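# Untie bag handles and move three fruit onto table

## Task

Undo the knot in the plastic bag's handles, then take exactly three pieces of fruit out of the bag and set them on the open table surface, leaving every other fruit inside the bag.

## Robot and tools

ROBOT AND FRAME
There are two arms, left_arm and right_arm. All poses, velocities and targets use the scene frame. Its origin sits at table-top height, midway between the two nominal bases. +x points out over the table, +z points up, and left_arm is on the +y side. Calibrated bases: left_arm at (+0.008, +0.305, +0.009) m and right_arm at (-0.007, -0.301, +0.011) m. Image left and right do not match arm names. Each gripper's fingers point along its own +z axis and close along its y axis. end_effector_position is the point between the pads, roughly 1 cm short of the fingertips. Reported hand poses can be off by a few centimetres, more when the arm is stretched.

THE 14-NUMBER ROW
Every motion command is a row of 14 numbers, each in [-1, 1]. The first 7 belong to left_arm and the last 7 to right_arm, each in the order dx, dy, dz, rx, ry, rz, opening. Send all 14 even when only one arm should move. dx, dy, dz are an offset along scene axes. rx, ry, rz form one rotation vector, turning about the Hand target's position. Scale: 1.0 equals 0.6 m or 180 degrees. These six are offsets from the arm's Hand target as it stood when the action or move began, not poses. Sending six zeros re-commands the current Hand target. opening is absolute, not an offset: +1 is fully open (0.093 m), -1 is closed. To keep a gripper as it is, resend its current command, because 0 means half open.

TOOLS
execute_actions(actions, cameras): actions is a list of actions. Each action is a table of up to 15 rows, one per 1/30 s step, and a shorter table repeats its last row. Every row in an action counts from that action's start pose. Consecutive actions stack, so repeating an offset keeps moving. cameras: a list of names, ["all"], or []. By default images come only when actions is empty.
move(target, speed, blend, opening_speed, grip_force, blocking, cameras): target is one row or a list of up to 15 rows, and every row counts from the same starting Hand targets. The paths are straight, all arms finish together, and each lasts 0.5 to 10 s. speed is in m/s, 0.002 to 2.9, default 0.25, and turning is capped at twice that in rad/s. It may be one number or one per target. blend is in metres and rounds the corners of a list; 0 means stop at each target. opening_speed is the opening change per second on the -1..+1 scale, at least 0.2. grip_force is newtons per pad, 10 to 50, one value or one per arm, and it persists. In this task each pad is capped at about 25 to 37 N, and weaker settings close slowly. blocking=false returns after about 0.5 s while the motion continues. Paths do not avoid obstacles or the other arm.
wait(seconds 0 to 10, cameras): lets the scene run with the last commands held. stop(cameras): brakes a running move. zoom_image(camera, region [x0,y0,x1,y1] in pixels, at most 504x504): enlarges part of the newest image from cam_high, cam_low, cam_left_wrist or cam_right_wrist. All four images are 896x504, and a calibration for each is supplied. finished_scene(scene): ends the current scene for good, given that scene's number.

RESULTS
Each result gives each gripper's end_effector_position (m) and end_effector_quat_wxyz, its Hand target, Tool commands, grip_measured, Joint positions (the last entry is the finger gap in m), joint torques and joint velocities. Calls that run actions also list positions at some steps. A move adds a "move:" line. Possible endings are done (at rest within 10 mm and 2 degrees), off_target, moving, held or fault. limits=paced means the commanded pose was clipped, and limits=held means steps were withheld. done does not show whether the gripper is touching anything.

GRIP READINGS
The pads meet at about -0.94 grip_measured. Each millimetre of object width adds about 0.0208. Readings may sit up to 0.02 too high. On a rigid object, commanding about 0.24 below its width reading reaches full force. A soft or round fruit may need less, and pressing harder squashes it. Keep sending the closing number to keep holding. To release, send a value well above the width reading. Jumping far below the width reading gives a brief hard squeeze.

MOTION NOTES
Each step, the commanded orientation is clipped to within 40 degrees of the actual one. Gravity and friction can leave a gripper short, low or tilted, and small moves may go astray. After each move, check where the gripper actually is and correct it. Any action, even all zeros, re-requests the Hand target. If the gripper still rests short, send the remaining distance as an offset. A blocked arm keeps pushing until you command its target back.

AVOID
Do not let fruit or the bag fall off the table, and do not leave anything resting off it. Avoid dropping objects, releasing moving objects, fast impacts and hard pushes. The bar, plate and rail near the bases are fixtures and can stand up to 3 cm above the table; do not strike them. Keep the arms, grippers and wrist cameras apart, and never grip the other arm's fingers. Do not route paths close to an arm's own base; go around it. Holding loads or staying stretched heats the motors. At 75 °C a MOTOR HOT line appears. At 90 °C the arm folds away and idles, and at 100 °C it goes limp. Any arm stop is costly.

Each tool is called after "Call:" as a command line: name --argument value for each argument, lists and objects as JSON in quotes; but a table of rows of numbers goes row by row, as --pt "numbers of a row", without its own name.

## Session

Call:
execute_actions --actions '[]'

Scene clock: 0.00 s.
left_arm: end_effector_position=(+0.3860, +0.2623, +0.1078) grip_measured=+1.000 end_effector_quat_wxyz=(+0.585, +0.099, +0.801, -0.074) | right_arm: end_effector_position=(+0.3768, -0.3295, +0.0958) grip_measured=+1.000 end_effector_quat_wxyz=(+0.568, +0.052, +0.817, -0.089)
Joint positions: left_arm=[0.01 1.525 0.331 0.87 0.231 0.063 0.093] | right_arm=[-0.009 1.525 0.338 0.851 0.189 0.024 0.093]
Joint velocities: within noise
Joint torques (N m): no reading
Heat: left arm: 49 °C; right arm: 56 °C.
Hand target: left_arm +0.3861, +0.2627, +0.1068; +0.582, +0.099, +0.804, -0.074 | right_arm +0.3786, -0.3309, +0.1007; +0.573, +0.054, +0.813, -0.090
Tool commands: left_gripper/opening=+1.0 right_gripper/opening=+1.0

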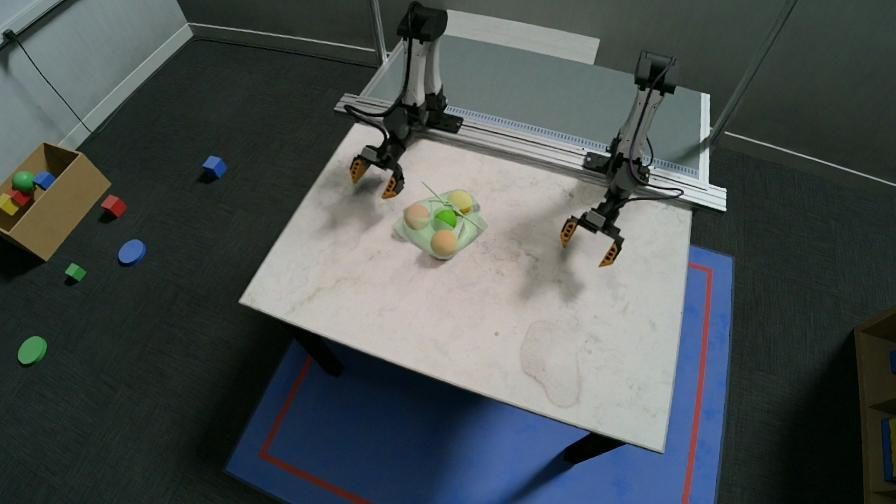

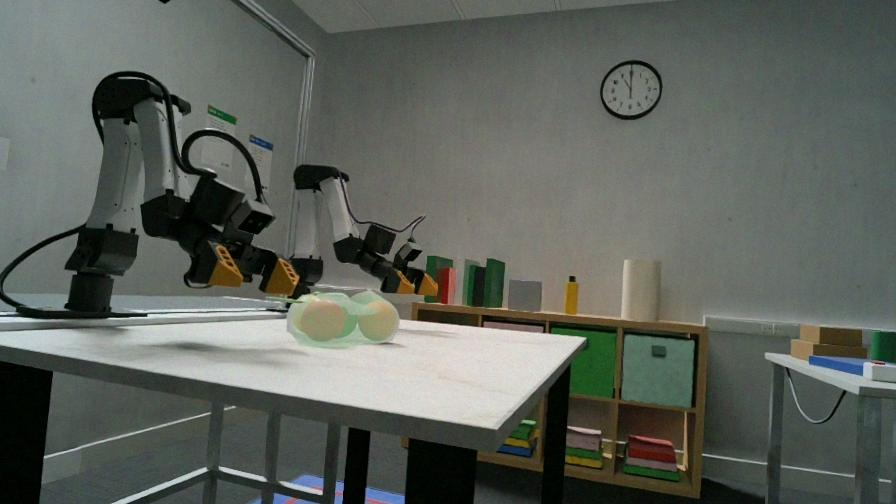

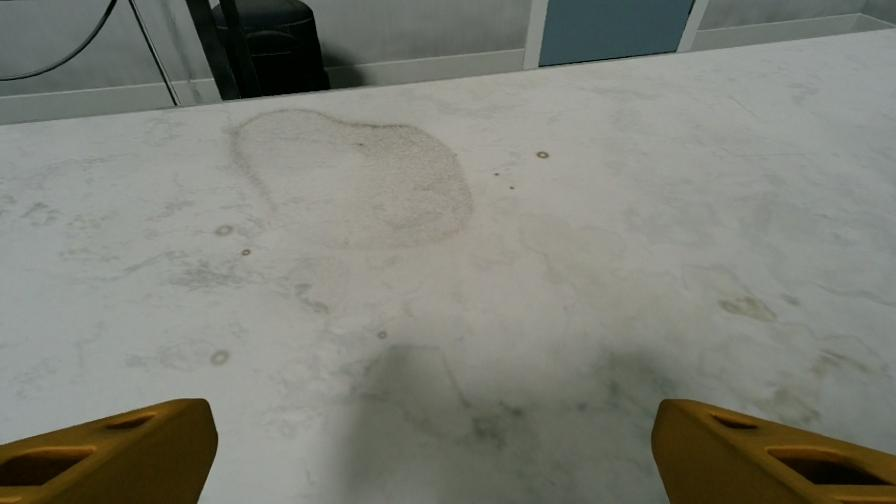

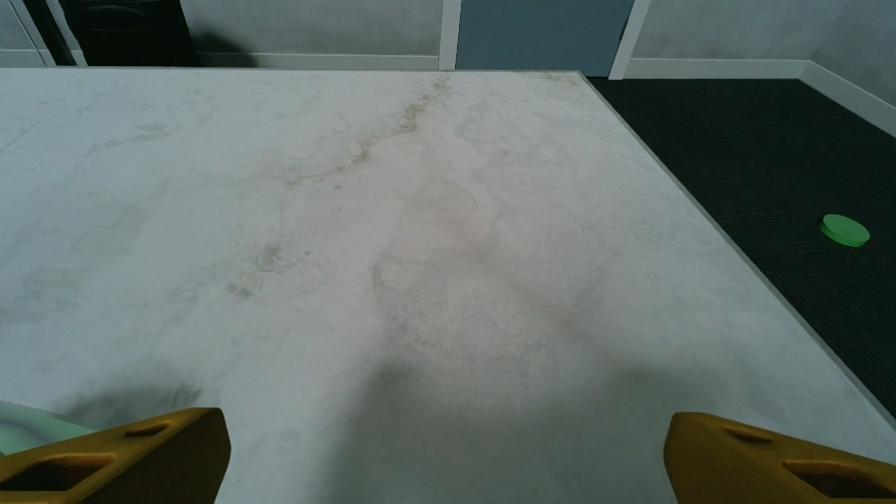

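Call:
zoom_image --camera "cam_high" --region '[370, 160, 510, 280]'

Call:
zoom_image --camera "cam_low" --region '[200, 260, 440, 370]'

Scaled by 3.600 from the camera's 896x504 image, which has a finer 1280x720 frame.

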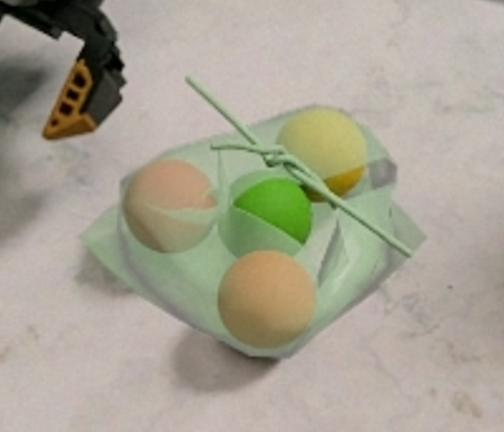

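Scaled by 2.100 from the camera's 896x504 image, which has a finer 1280x720 frame.

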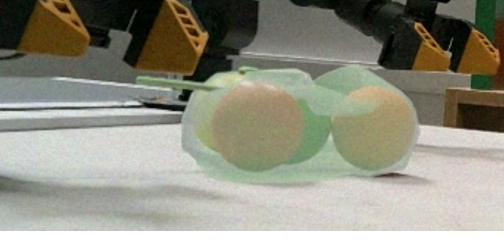

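Call:
move --pt "0 0 0 0 0 0 1 0 0 0.2405 0 0 0 1" --pt "0 0 0 0 0 0 1 -0.131 0.385 0.2405 0.0499 0.2511 0.0472 1" --blend '[0.05,0]' --cameras '["all"]'

Scene clock: 41.47 s.
left_arm: end_effector_position=(+0.3860, +0.2623, +0.1078) grip_measured=+1.000 end_effector_quat_wxyz=(+0.585, +0.099, +0.801, -0.074) | right_arm: end_effector_position=(+0.3000, -0.1031, +0.2400) grip_measured=+1.000 end_effector_quat_wxyz=(+0.219, -0.002, +0.976, -0.006)
Joint positions: left_arm=[0.01 1.525 0.331 0.87 0.231 0.063 0.093] | right_arm=[0.675 1.589 1.699 -1.291 0.266 0.636 0.093]
Joint torques (N m): left_arm=[0.28 -4.75 5.89 2.33 0.07 -0.02] | right_arm=[-0.01 -5.7 11.9 1.18 0.12 0.07]
Heat: left arm: 56 °C; right arm: 60 °C.
Hand target: left_arm +0.3861, +0.2627, +0.1068; +0.582, +0.099, +0.804, -0.074 | right_arm +0.3000, -0.0998, +0.2449; +0.216, +0.000, +0.976, -0.001
Off the commanded pose: left_arm 0.001 m, 0 deg | right_arm 0.006 m, 1 deg.
move: done
camera_calibration:
cam_right_wrist: T_world_to_cam=[[0.00999443, -0.999814, 0.0164789, -0.110236], [-0.999734, -0.0103333, -0.0206056, 0.343579], [0.020772, -0.0162686, -0.999652, 0.317873], [0, 0, 0, 1]] pos_world=[0.337987, -0.101494, 0.326659]

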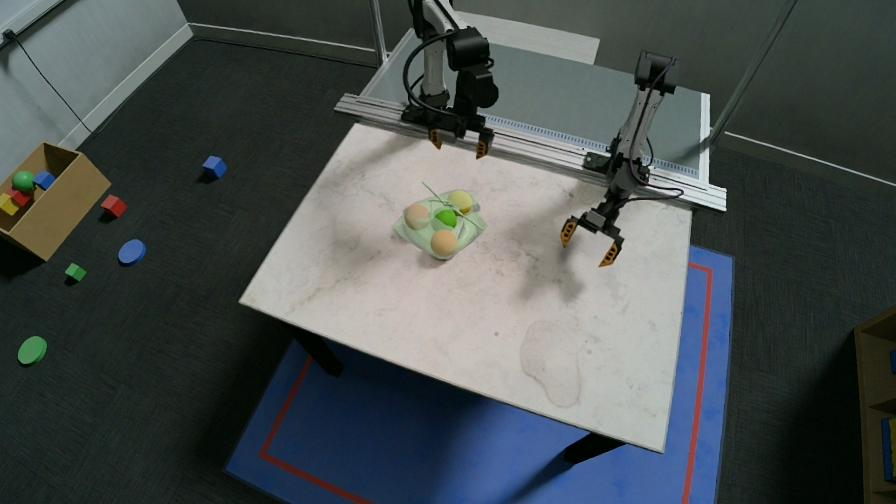

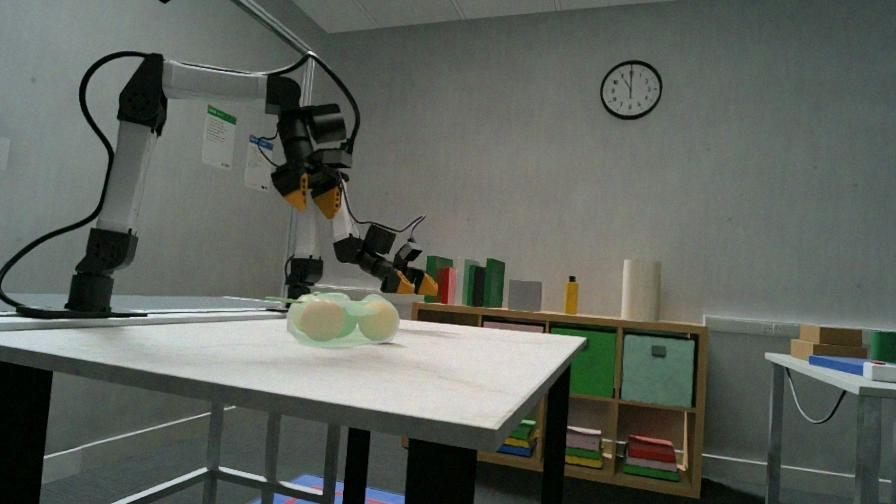

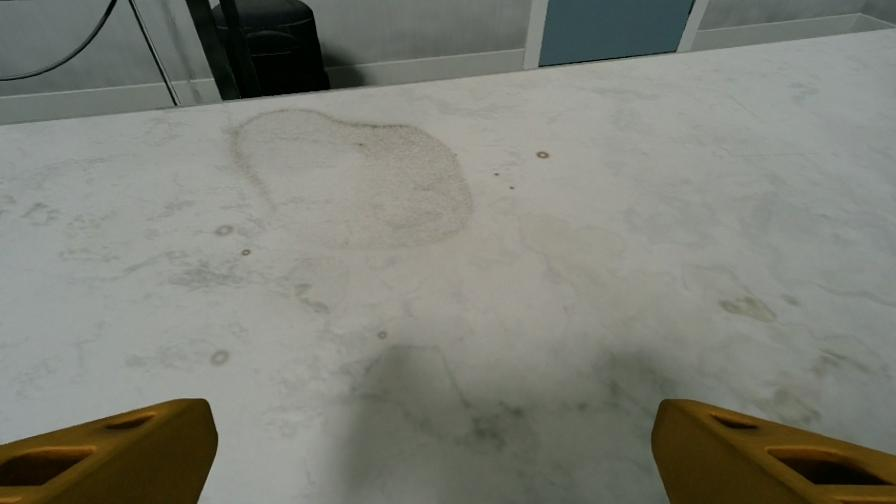

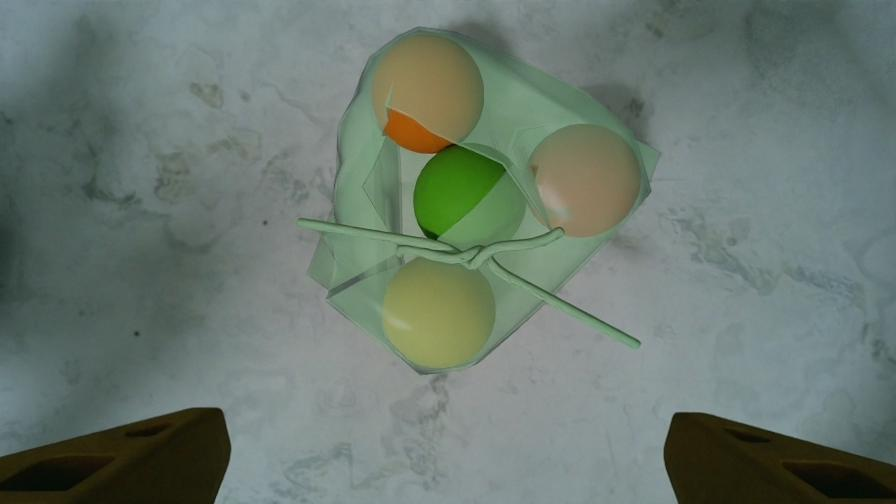

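Call:
zoom_image --camera "cam_right_wrist" --region '[280, 180, 660, 390]'

Call:
zoom_image --camera "cam_right_wrist" --region '[380, 210, 580, 310]'

Call:
zoom_image --camera "cam_low" --region '[250, 270, 420, 360]'

Call:
zoom_image --camera "cam_high" --region '[380, 170, 500, 270]'

Scaled by 1.326 from the camera's 896x504 image, which has a finer 1280x720 frame.

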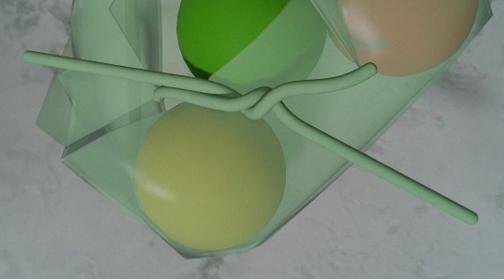

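Scaled by 2.520 from the camera's 896x504 image, which has a finer 1280x720 frame.

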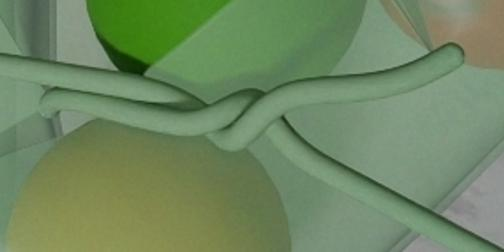

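Scaled by 2.965 from the camera's 896x504 image, which has a finer 1280x720 frame.

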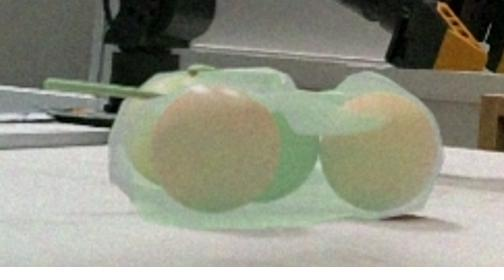

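Scaled by 4.200 from the camera's 896x504 image, which has a finer 1280x720 frame.

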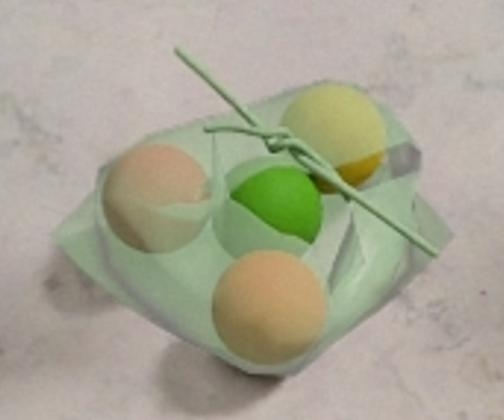

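Call:
move --target '[0,0,0,0,0,0,1,0.0,-0.01,-0.1,0,0,0,1]' --cameras '["cam_right_wrist","cam_low","cam_high"]'

Call:
zoom_image --camera "cam_right_wrist" --region '[250, 120, 750, 400]'

Call:
zoom_image --camera "cam_right_wrist" --region '[360, 180, 560, 292]'

Call:
zoom_image --camera "cam_high" --region '[380, 120, 520, 270]'

Call:
zoom_image --camera "cam_low" --region '[240, 190, 420, 360]'

Scene clock: 143.13 s.
left_arm: end_effector_position=(+0.3860, +0.2623, +0.1078) grip_measured=+1.000 end_effector_quat_wxyz=(+0.585, +0.099, +0.801, -0.074) | right_arm: end_effector_position=(+0.3012, -0.1024, +0.1792) grip_measured=+1.000 end_effector_quat_wxyz=(+0.210, -0.004, +0.978, -0.010)
Joint positions: left_arm=[0.01 1.525 0.331 0.87 0.231 0.063 0.093] | right_arm=[0.675 1.57 1.44 -1.071 0.261 0.637 0.093]
Joint torques (N m): left_arm=[0.35 -4.77 5.9 2.32 0.06 -0.04] | right_arm=[-0.87 -9.73 7.45 1.44 0.11 -0.02]
Heat: left arm: 58 °C; right arm: 64 °C.
Hand target: left_arm +0.3861, +0.2627, +0.1068; +0.582, +0.099, +0.804, -0.074 | right_arm +0.3001, -0.1058, +0.1850; +0.217, +0.000, +0.976, +0.000
Off the commanded pose: left_arm 0.001 m, 0 deg | right_arm 0.007 m, 1 deg.
move: done
camera_calibration:
cam_right_wrist: T_world_to_cam=[[0.0112886, -0.999621, 0.0250925, -0.110368], [-0.999933, -0.0113445, -0.00208919, 0.340268], [0.00237306, -0.0250672, -0.999683, 0.261784], [0, 0, 0, 1]] pos_world=[0.34087, -0.0999034, 0.265181]
Images, in order (width x height): cam_high 896x504, cam_low 896x504, cam_right_wrist 896x504.

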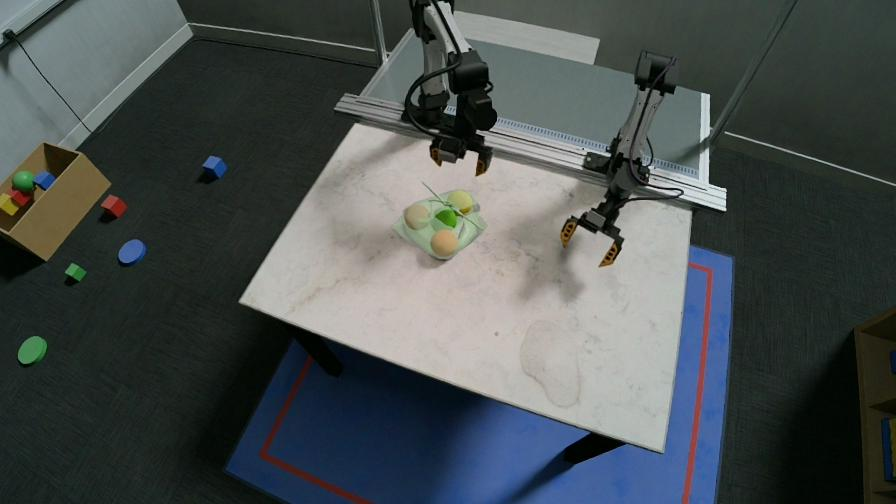

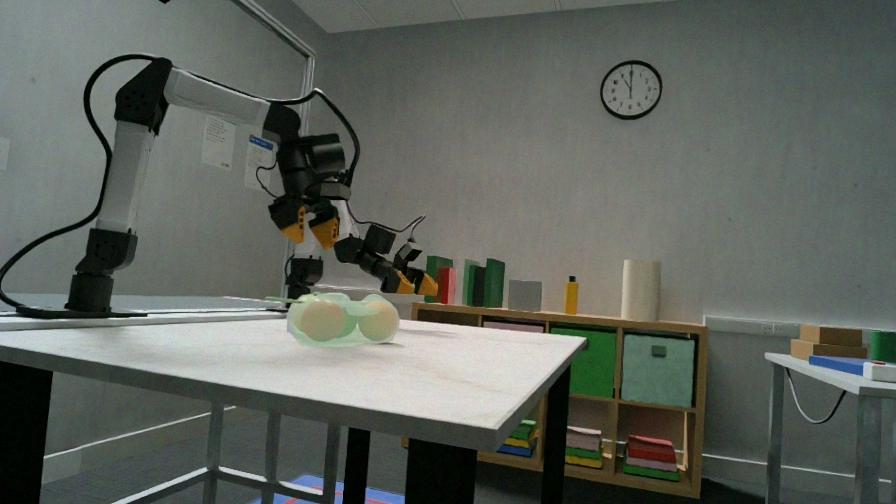

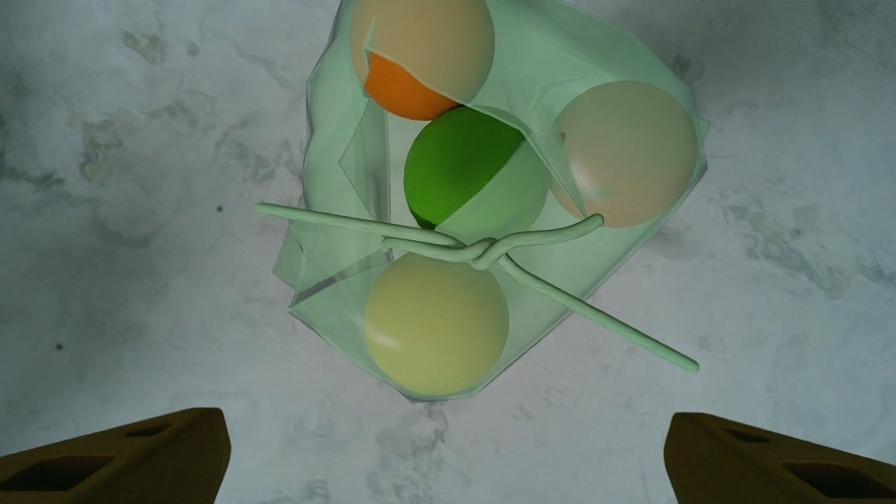

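Scaled by 1.008 from the camera's 896x504 image, which has a finer 1280x720 frame.

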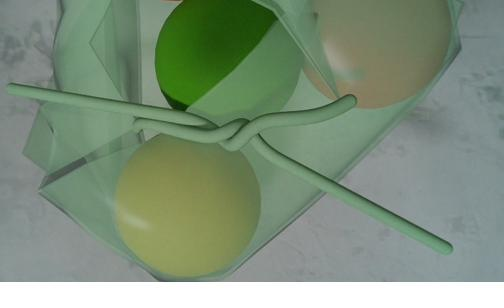

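Scaled by 2.520 from the camera's 896x504 image, which has a finer 1280x720 frame.

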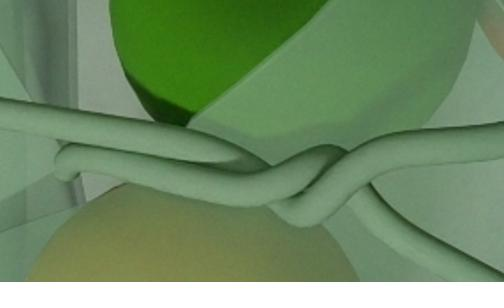

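Scaled by 3.360 from the camera's 896x504 image, which has a finer 1280x720 frame.

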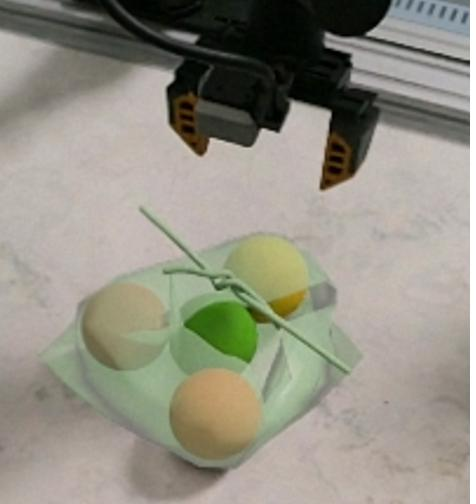

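Scaled by 2.800 from the camera's 896x504 image, which has a finer 1280x720 frame.

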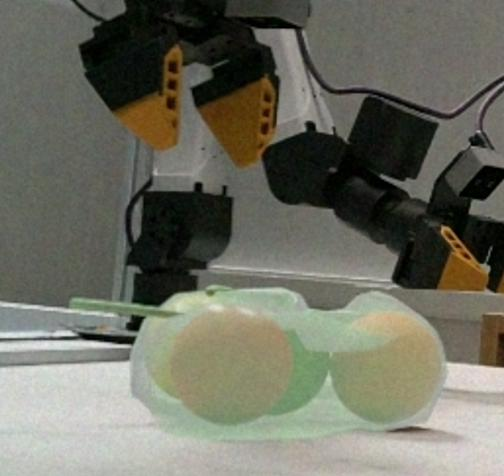

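Call:
move --target '[-0.0652,-0.3878,0.1553,0.1272,0.0975,-0.4133,1,0.0932,-0.2487,0.025,0.0869,-0.0869,0.4945,1]' --cameras '["all"]'

Scene clock: 258.63 s.
left_arm: end_effector_position=(+0.3458, +0.0319, +0.2012) grip_measured=+1.000 end_effector_quat_wxyz=(+0.276, +0.650, +0.655, -0.268) | right_arm: end_effector_position=(+0.3521, -0.2521, +0.1951) grip_measured=+1.000 end_effector_quat_wxyz=(-0.280, +0.648, -0.663, -0.247)
Joint positions: left_arm=[-0.401 1.836 1.63 -0.959 0.708 0.987 0.093] | right_arm=[-0.24 1.922 1.775 -1.564 -0.801 -1.848 0.093]
Joint torques (N m): left_arm=[0.14 -6.57 8.66 1.09 0.55 0.04] | right_arm=[-0.92 -7.87 11 -0.12 -0.58 -0.08]
Heat: left arm: 58 °C; right arm: 60 °C.
Hand target: left_arm +0.3469, +0.0300, +0.2000; +0.271, +0.653, +0.653, -0.271 | right_arm +0.3560, -0.2551, +0.2000; -0.271, +0.653, -0.654, -0.270
Off the commanded pose: left_arm 0.003 m, 1 deg | right_arm 0.007 m, 3 deg.
joint sent to its limit (right arm) — joint 4 (wrist pitch), lower limit. The joint targets are off in orientation, not in position.
move: off_target (right_arm)
camera_calibration:
cam_left_wrist: T_world_to_cam=[[-0.999958, -0.00367395, -0.00842618, 0.346796], [-0.000461052, 0.935548, -0.3532, 0.0811], [0.00918073, -0.353181, -0.93551, 0.2853], [0, 0, 0, 1]] pos_world=[0.344199, 0.0261637, 0.298468]
cam_right_wrist: T_world_to_cam=[[0.998686, -0.030053, 0.0415048, -0.367465], [-0.0143234, -0.941395, -0.337002, -0.126688], [0.0492003, 0.335965, -0.940589, 0.336811], [0, 0, 0, 1]] pos_world=[0.348596, -0.243463, 0.289358]

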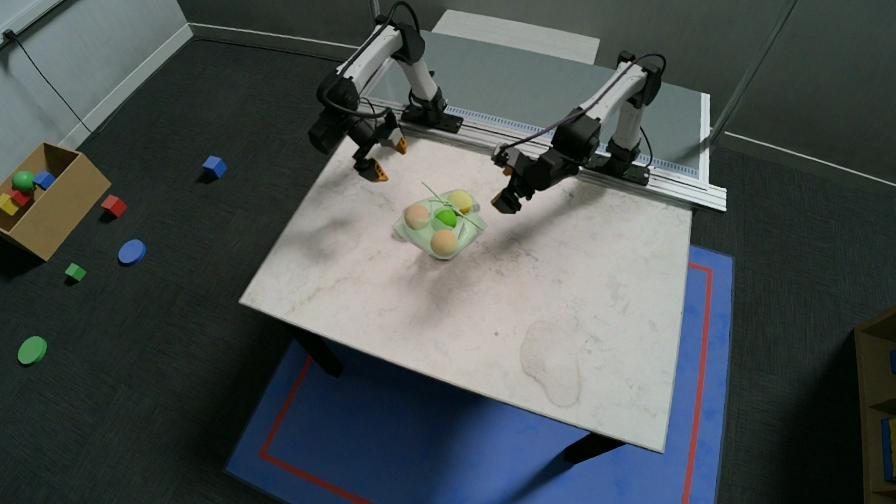

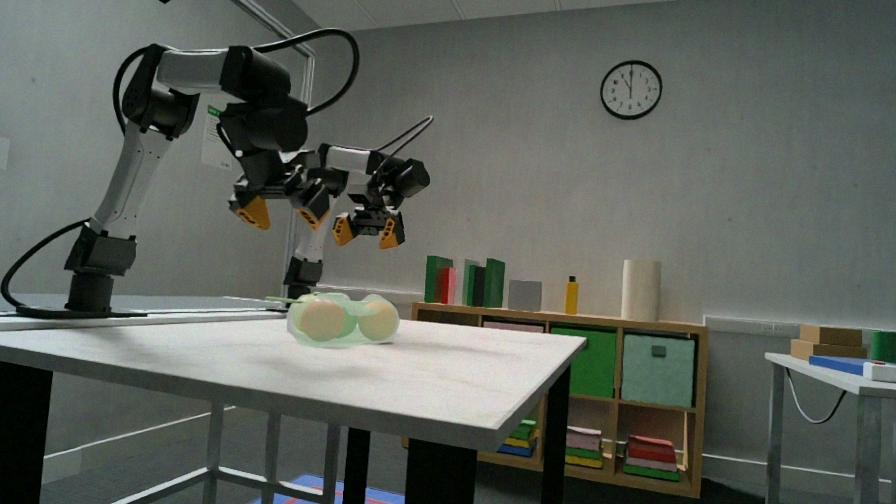

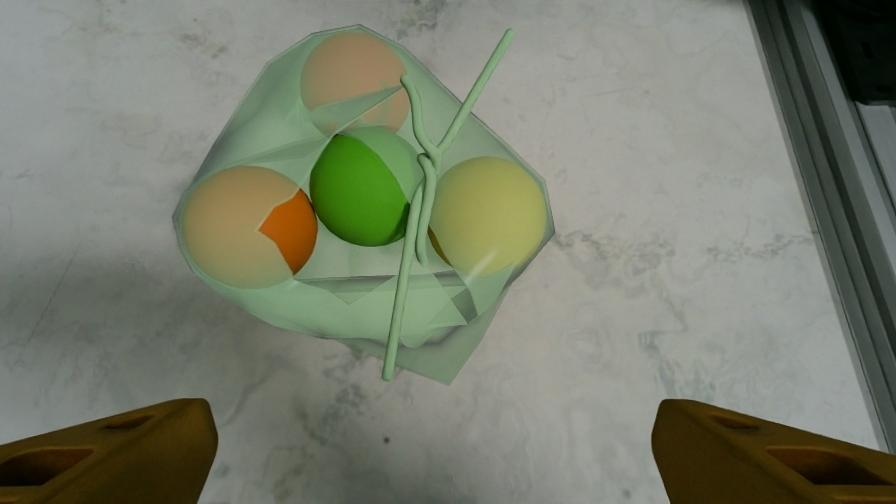

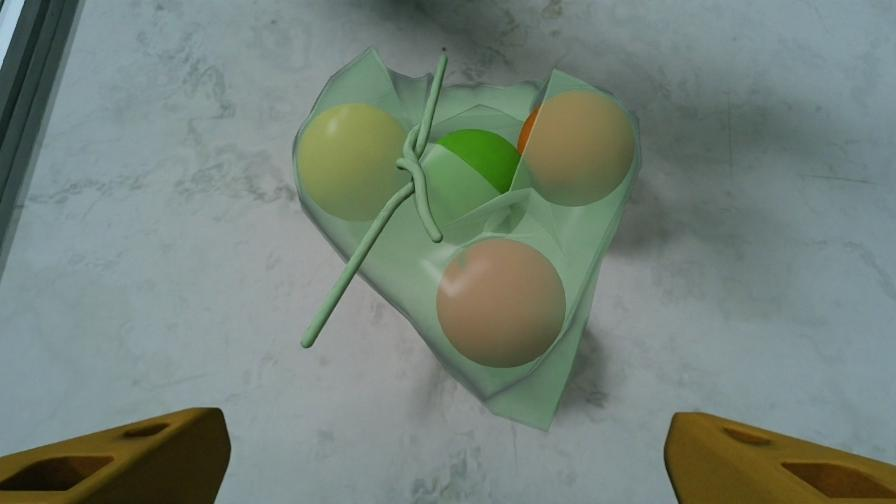

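Call:
zoom_image --camera "cam_left_wrist" --region '[340, 60, 540, 280]'

Call:
zoom_image --camera "cam_right_wrist" --region '[340, 90, 540, 310]'

Scaled by 2.291 from the camera's 896x504 image, which has a finer 1280x720 frame.

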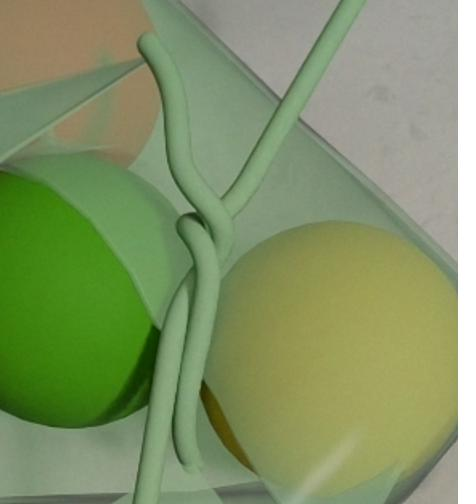

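Scaled by 2.291 from the camera's 896x504 image, which has a finer 1280x720 frame.

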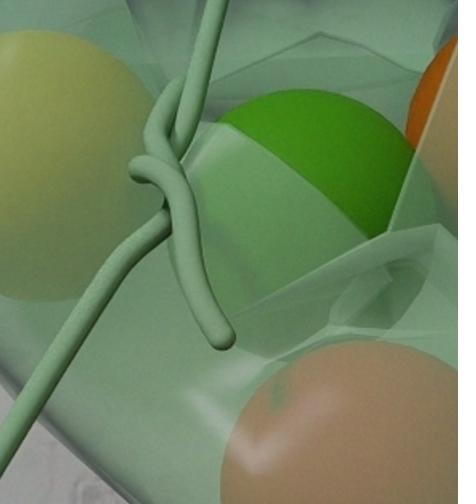

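Call:
move --target '[0.0195,-0.1433,-0.1083,-0.0278,0,0,-0.21,0,0,0,0,0,0,1]' --cameras '["all"]' --speed 0.15

Call:
zoom_image --camera "cam_left_wrist" --region '[300, 50, 600, 450]'

Call:
zoom_image --camera "cam_low" --region '[240, 190, 420, 360]'

Scene clock: 371.83 s.
left_arm: end_effector_position=(+0.3594, -0.0572, +0.1467) grip_measured=-0.208 end_effector_quat_wxyz=(+0.311, +0.645, +0.632, -0.297) | right_arm: end_effector_position=(+0.3521, -0.2521, +0.1951) grip_measured=+1.000 end_effector_quat_wxyz=(-0.280, +0.649, -0.663, -0.247)
Joint positions: left_arm=[-0.558 2.004 1.567 -0.529 0.71 0.778 0.035] | right_arm=[-0.24 1.922 1.775 -1.564 -0.801 -1.849 0.093]
Joint torques (N m): left_arm=[0.28 -8.25 5.94 1.63 0.43 -0.15] | right_arm=[-1.05 -7.8 10.93 -0.1 -0.6 -0.11]
Heat: left arm: 46 °C; right arm: 66 °C.
Hand target: left_arm +0.3587, -0.0559, +0.1351; +0.300, +0.640, +0.641, -0.299 | right_arm +0.3560, -0.2551, +0.2000; -0.271, +0.653, -0.654, -0.270
Off the commanded pose: left_arm 0.012 m, 2 deg | right_arm 0.007 m, 3 deg.
joint sent to its limit (right arm) — joint 4 (wrist pitch), lower limit. The joint targets are off in orientation, not in position.
move: off_target (left_arm, right_arm)
camera_calibration:
cam_left_wrist: T_world_to_cam=[[-0.99953, 0.0158397, -0.0262632, 0.363166], [0.0258379, 0.896245, -0.442807, 0.146624], [0.0165243, -0.443277, -0.896232, 0.189226], [0, 0, 0, 1]] pos_world=[0.35608, -0.0532843, 0.244054]
cam_right_wrist: T_world_to_cam=[[0.998687, -0.0297116, 0.0417368, -0.36745], [-0.0139226, -0.941395, -0.337019, -0.126823], [0.0493042, 0.335995, -0.940572, 0.336778], [0, 0, 0, 1]] pos_world=[0.348597, -0.243463, 0.289358]

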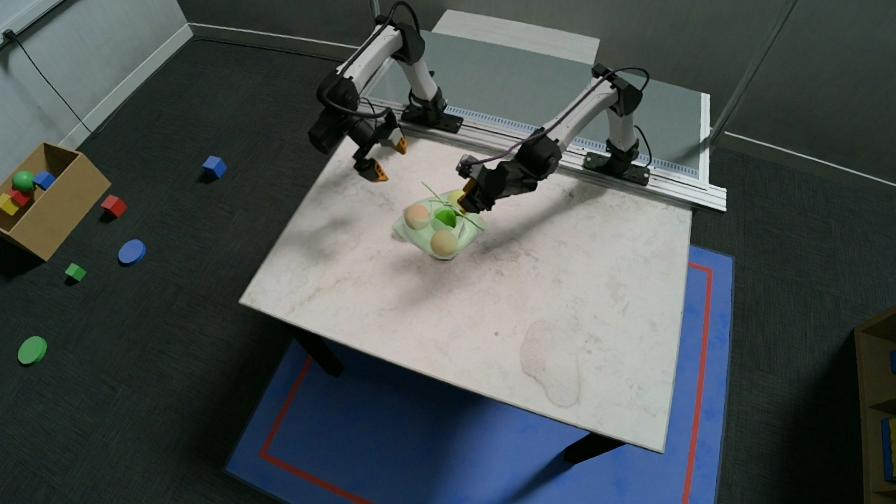

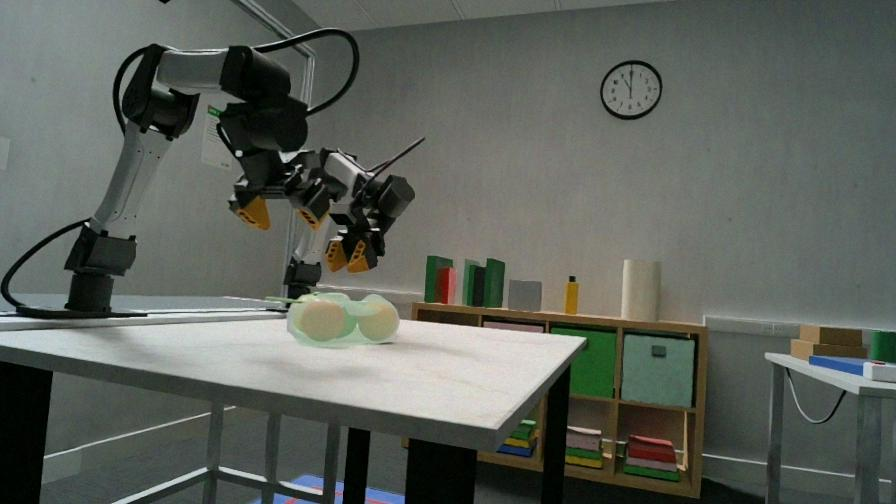

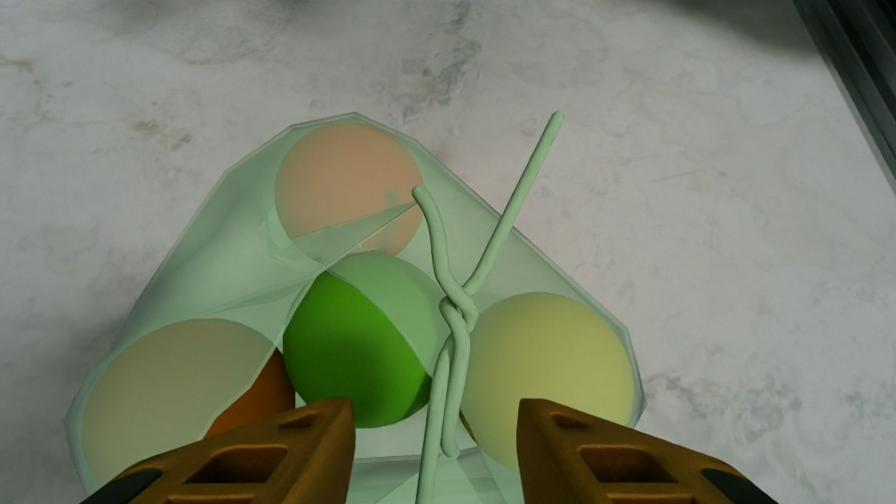

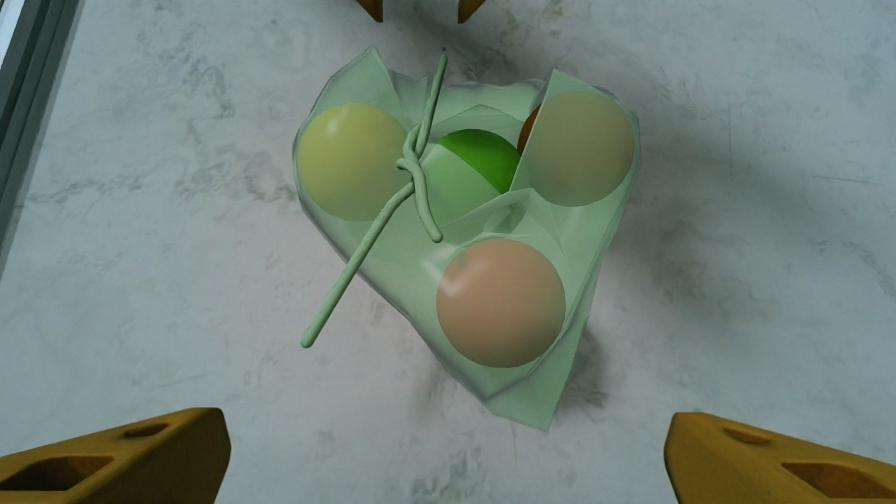

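Scaled by 1.260 from the camera's 896x504 image, which has a finer 1280x720 frame.

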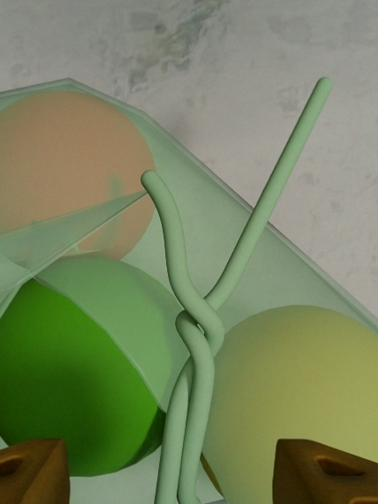

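Scaled by 2.800 from the camera's 896x504 image, which has a finer 1280x720 frame.

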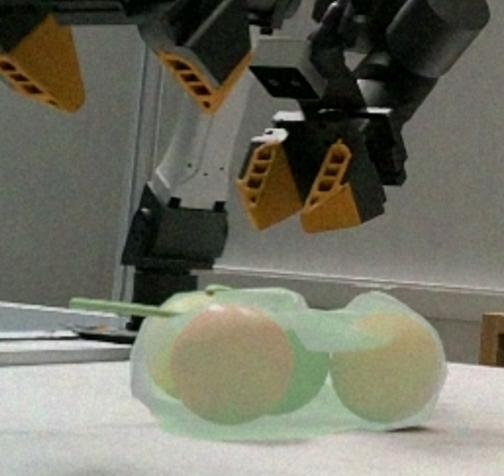

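Call:
move --target '[-0.0062,0.1432,0.1082,0.0278,0,0,1,-0.0083,0.1118,-0.1283,0.0278,0,0,-0.3]' --cameras '["all"]' --speed 0.15

Call:
zoom_image --camera "cam_right_wrist" --region '[250, 150, 650, 504]'

Call:
zoom_image --camera "cam_low" --region '[240, 190, 420, 360]'

Scene clock: 573.30 s.
left_arm: end_effector_position=(+0.3550, +0.0296, +0.1870) grip_measured=+1.000 end_effector_quat_wxyz=(+0.261, +0.649, +0.660, -0.274) | right_arm: end_effector_position=(+0.3522, -0.1889, +0.1275) grip_measured=-0.299 end_effector_quat_wxyz=(-0.298, +0.647, -0.638, -0.291)
Joint positions: left_arm=[-0.396 1.902 1.671 -0.976 0.712 0.997 0.093] | right_arm=[-0.08 1.922 1.472 -1.178 -0.902 -1.696 0.031]
Joint torques (N m): left_arm=[0.44 -9.58 8.64 1 0.54 0.11] | right_arm=[-0.18 -8.66 6.2 0.44 -0.63 0.08]
Heat: left arm: 54 °C; right arm: 67 °C.
Hand target: left_arm +0.3550, +0.0299, +0.1999; +0.271, +0.653, +0.653, -0.271 | right_arm +0.3510, -0.1880, +0.1230; -0.299, +0.641, -0.641, -0.298
Off the commanded pose: left_arm 0.013 m, 2 deg | right_arm 0.005 m, 1 deg.
move: off_target (left_arm)
camera_calibration:
cam_left_wrist: T_world_to_cam=[[-0.999721, 0.0000382732, 0.0236174, 0.349777], [-0.00799314, 0.940437, -0.339873, 0.0782499], [-0.0222237, -0.339967, -0.940175, 0.282756], [0, 0, 0, 1]] pos_world=[0.356589, 0.0225252, 0.284175]
cam_right_wrist: T_world_to_cam=[[0.999688, 0.0133075, 0.0211236, -0.352467], [0.0210303, -0.904835, -0.425243, -0.0842901], [0.0134544, 0.425554, -0.904833, 0.276942], [0, 0, 0, 1]] pos_world=[0.350404, -0.189432, 0.222188]

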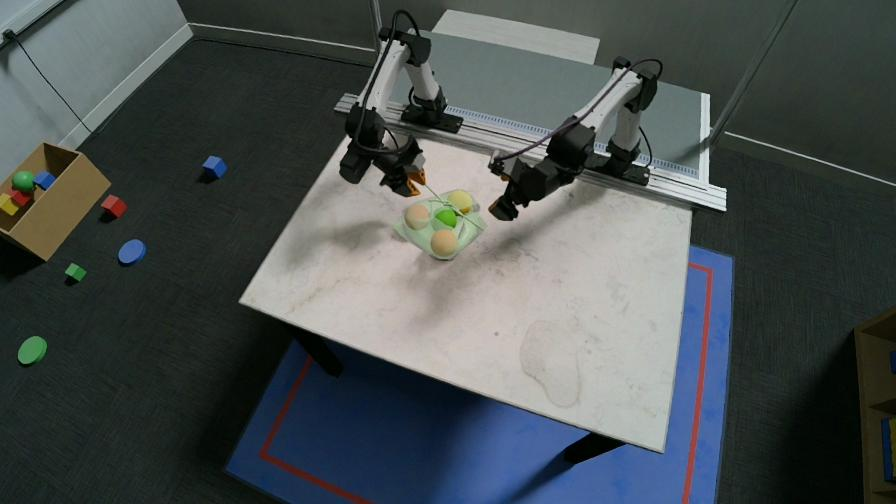

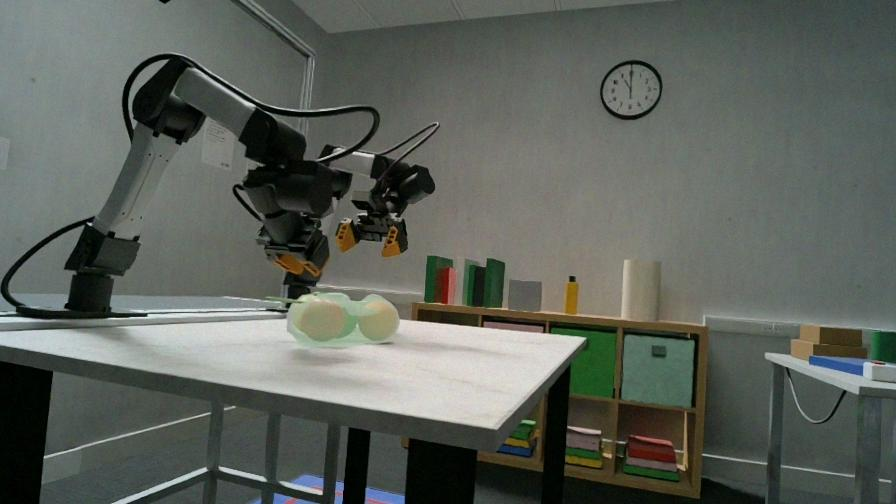

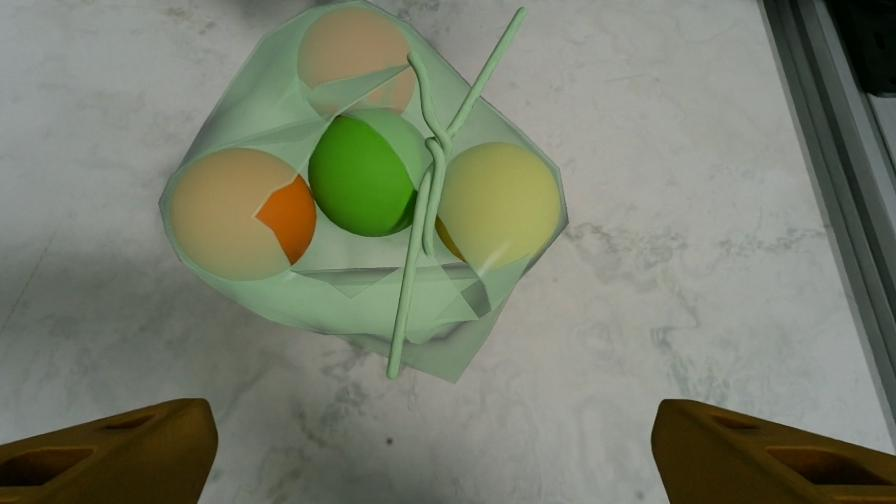

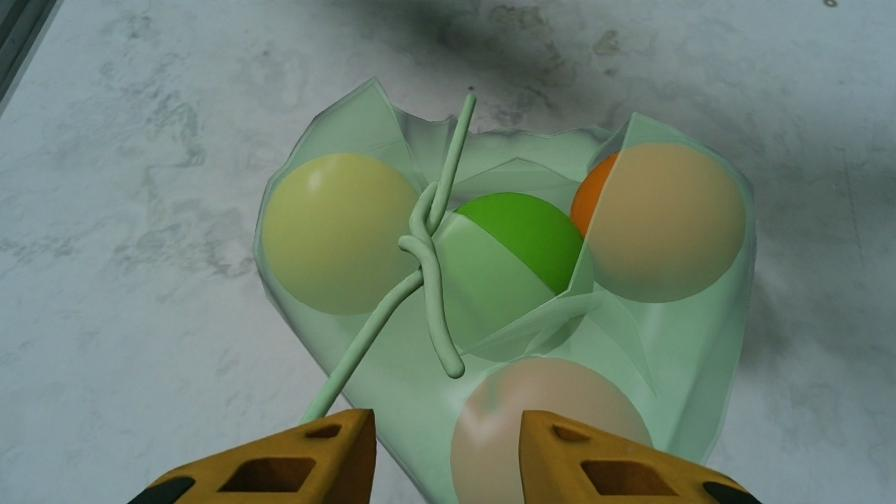

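Scaled by 1.260 from the camera's 896x504 image, which has a finer 1280x720 frame.

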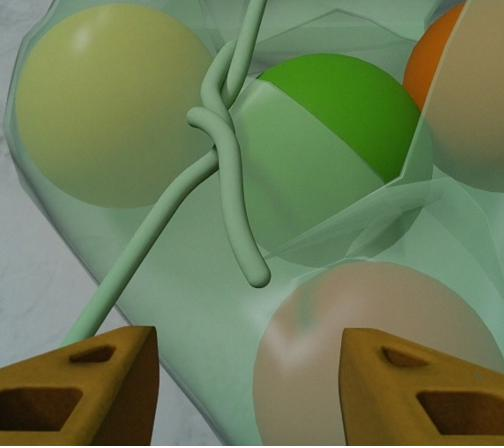

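Scaled by 2.800 from the camera's 896x504 image, which has a finer 1280x720 frame.

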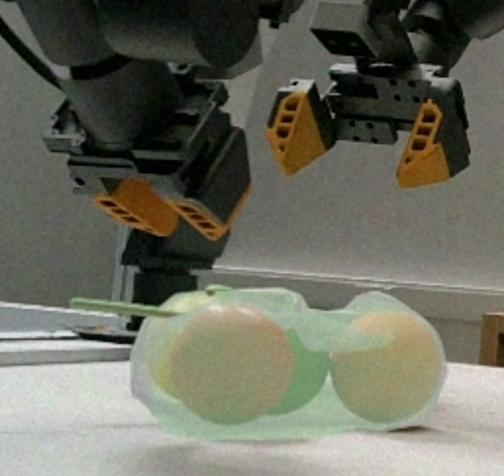

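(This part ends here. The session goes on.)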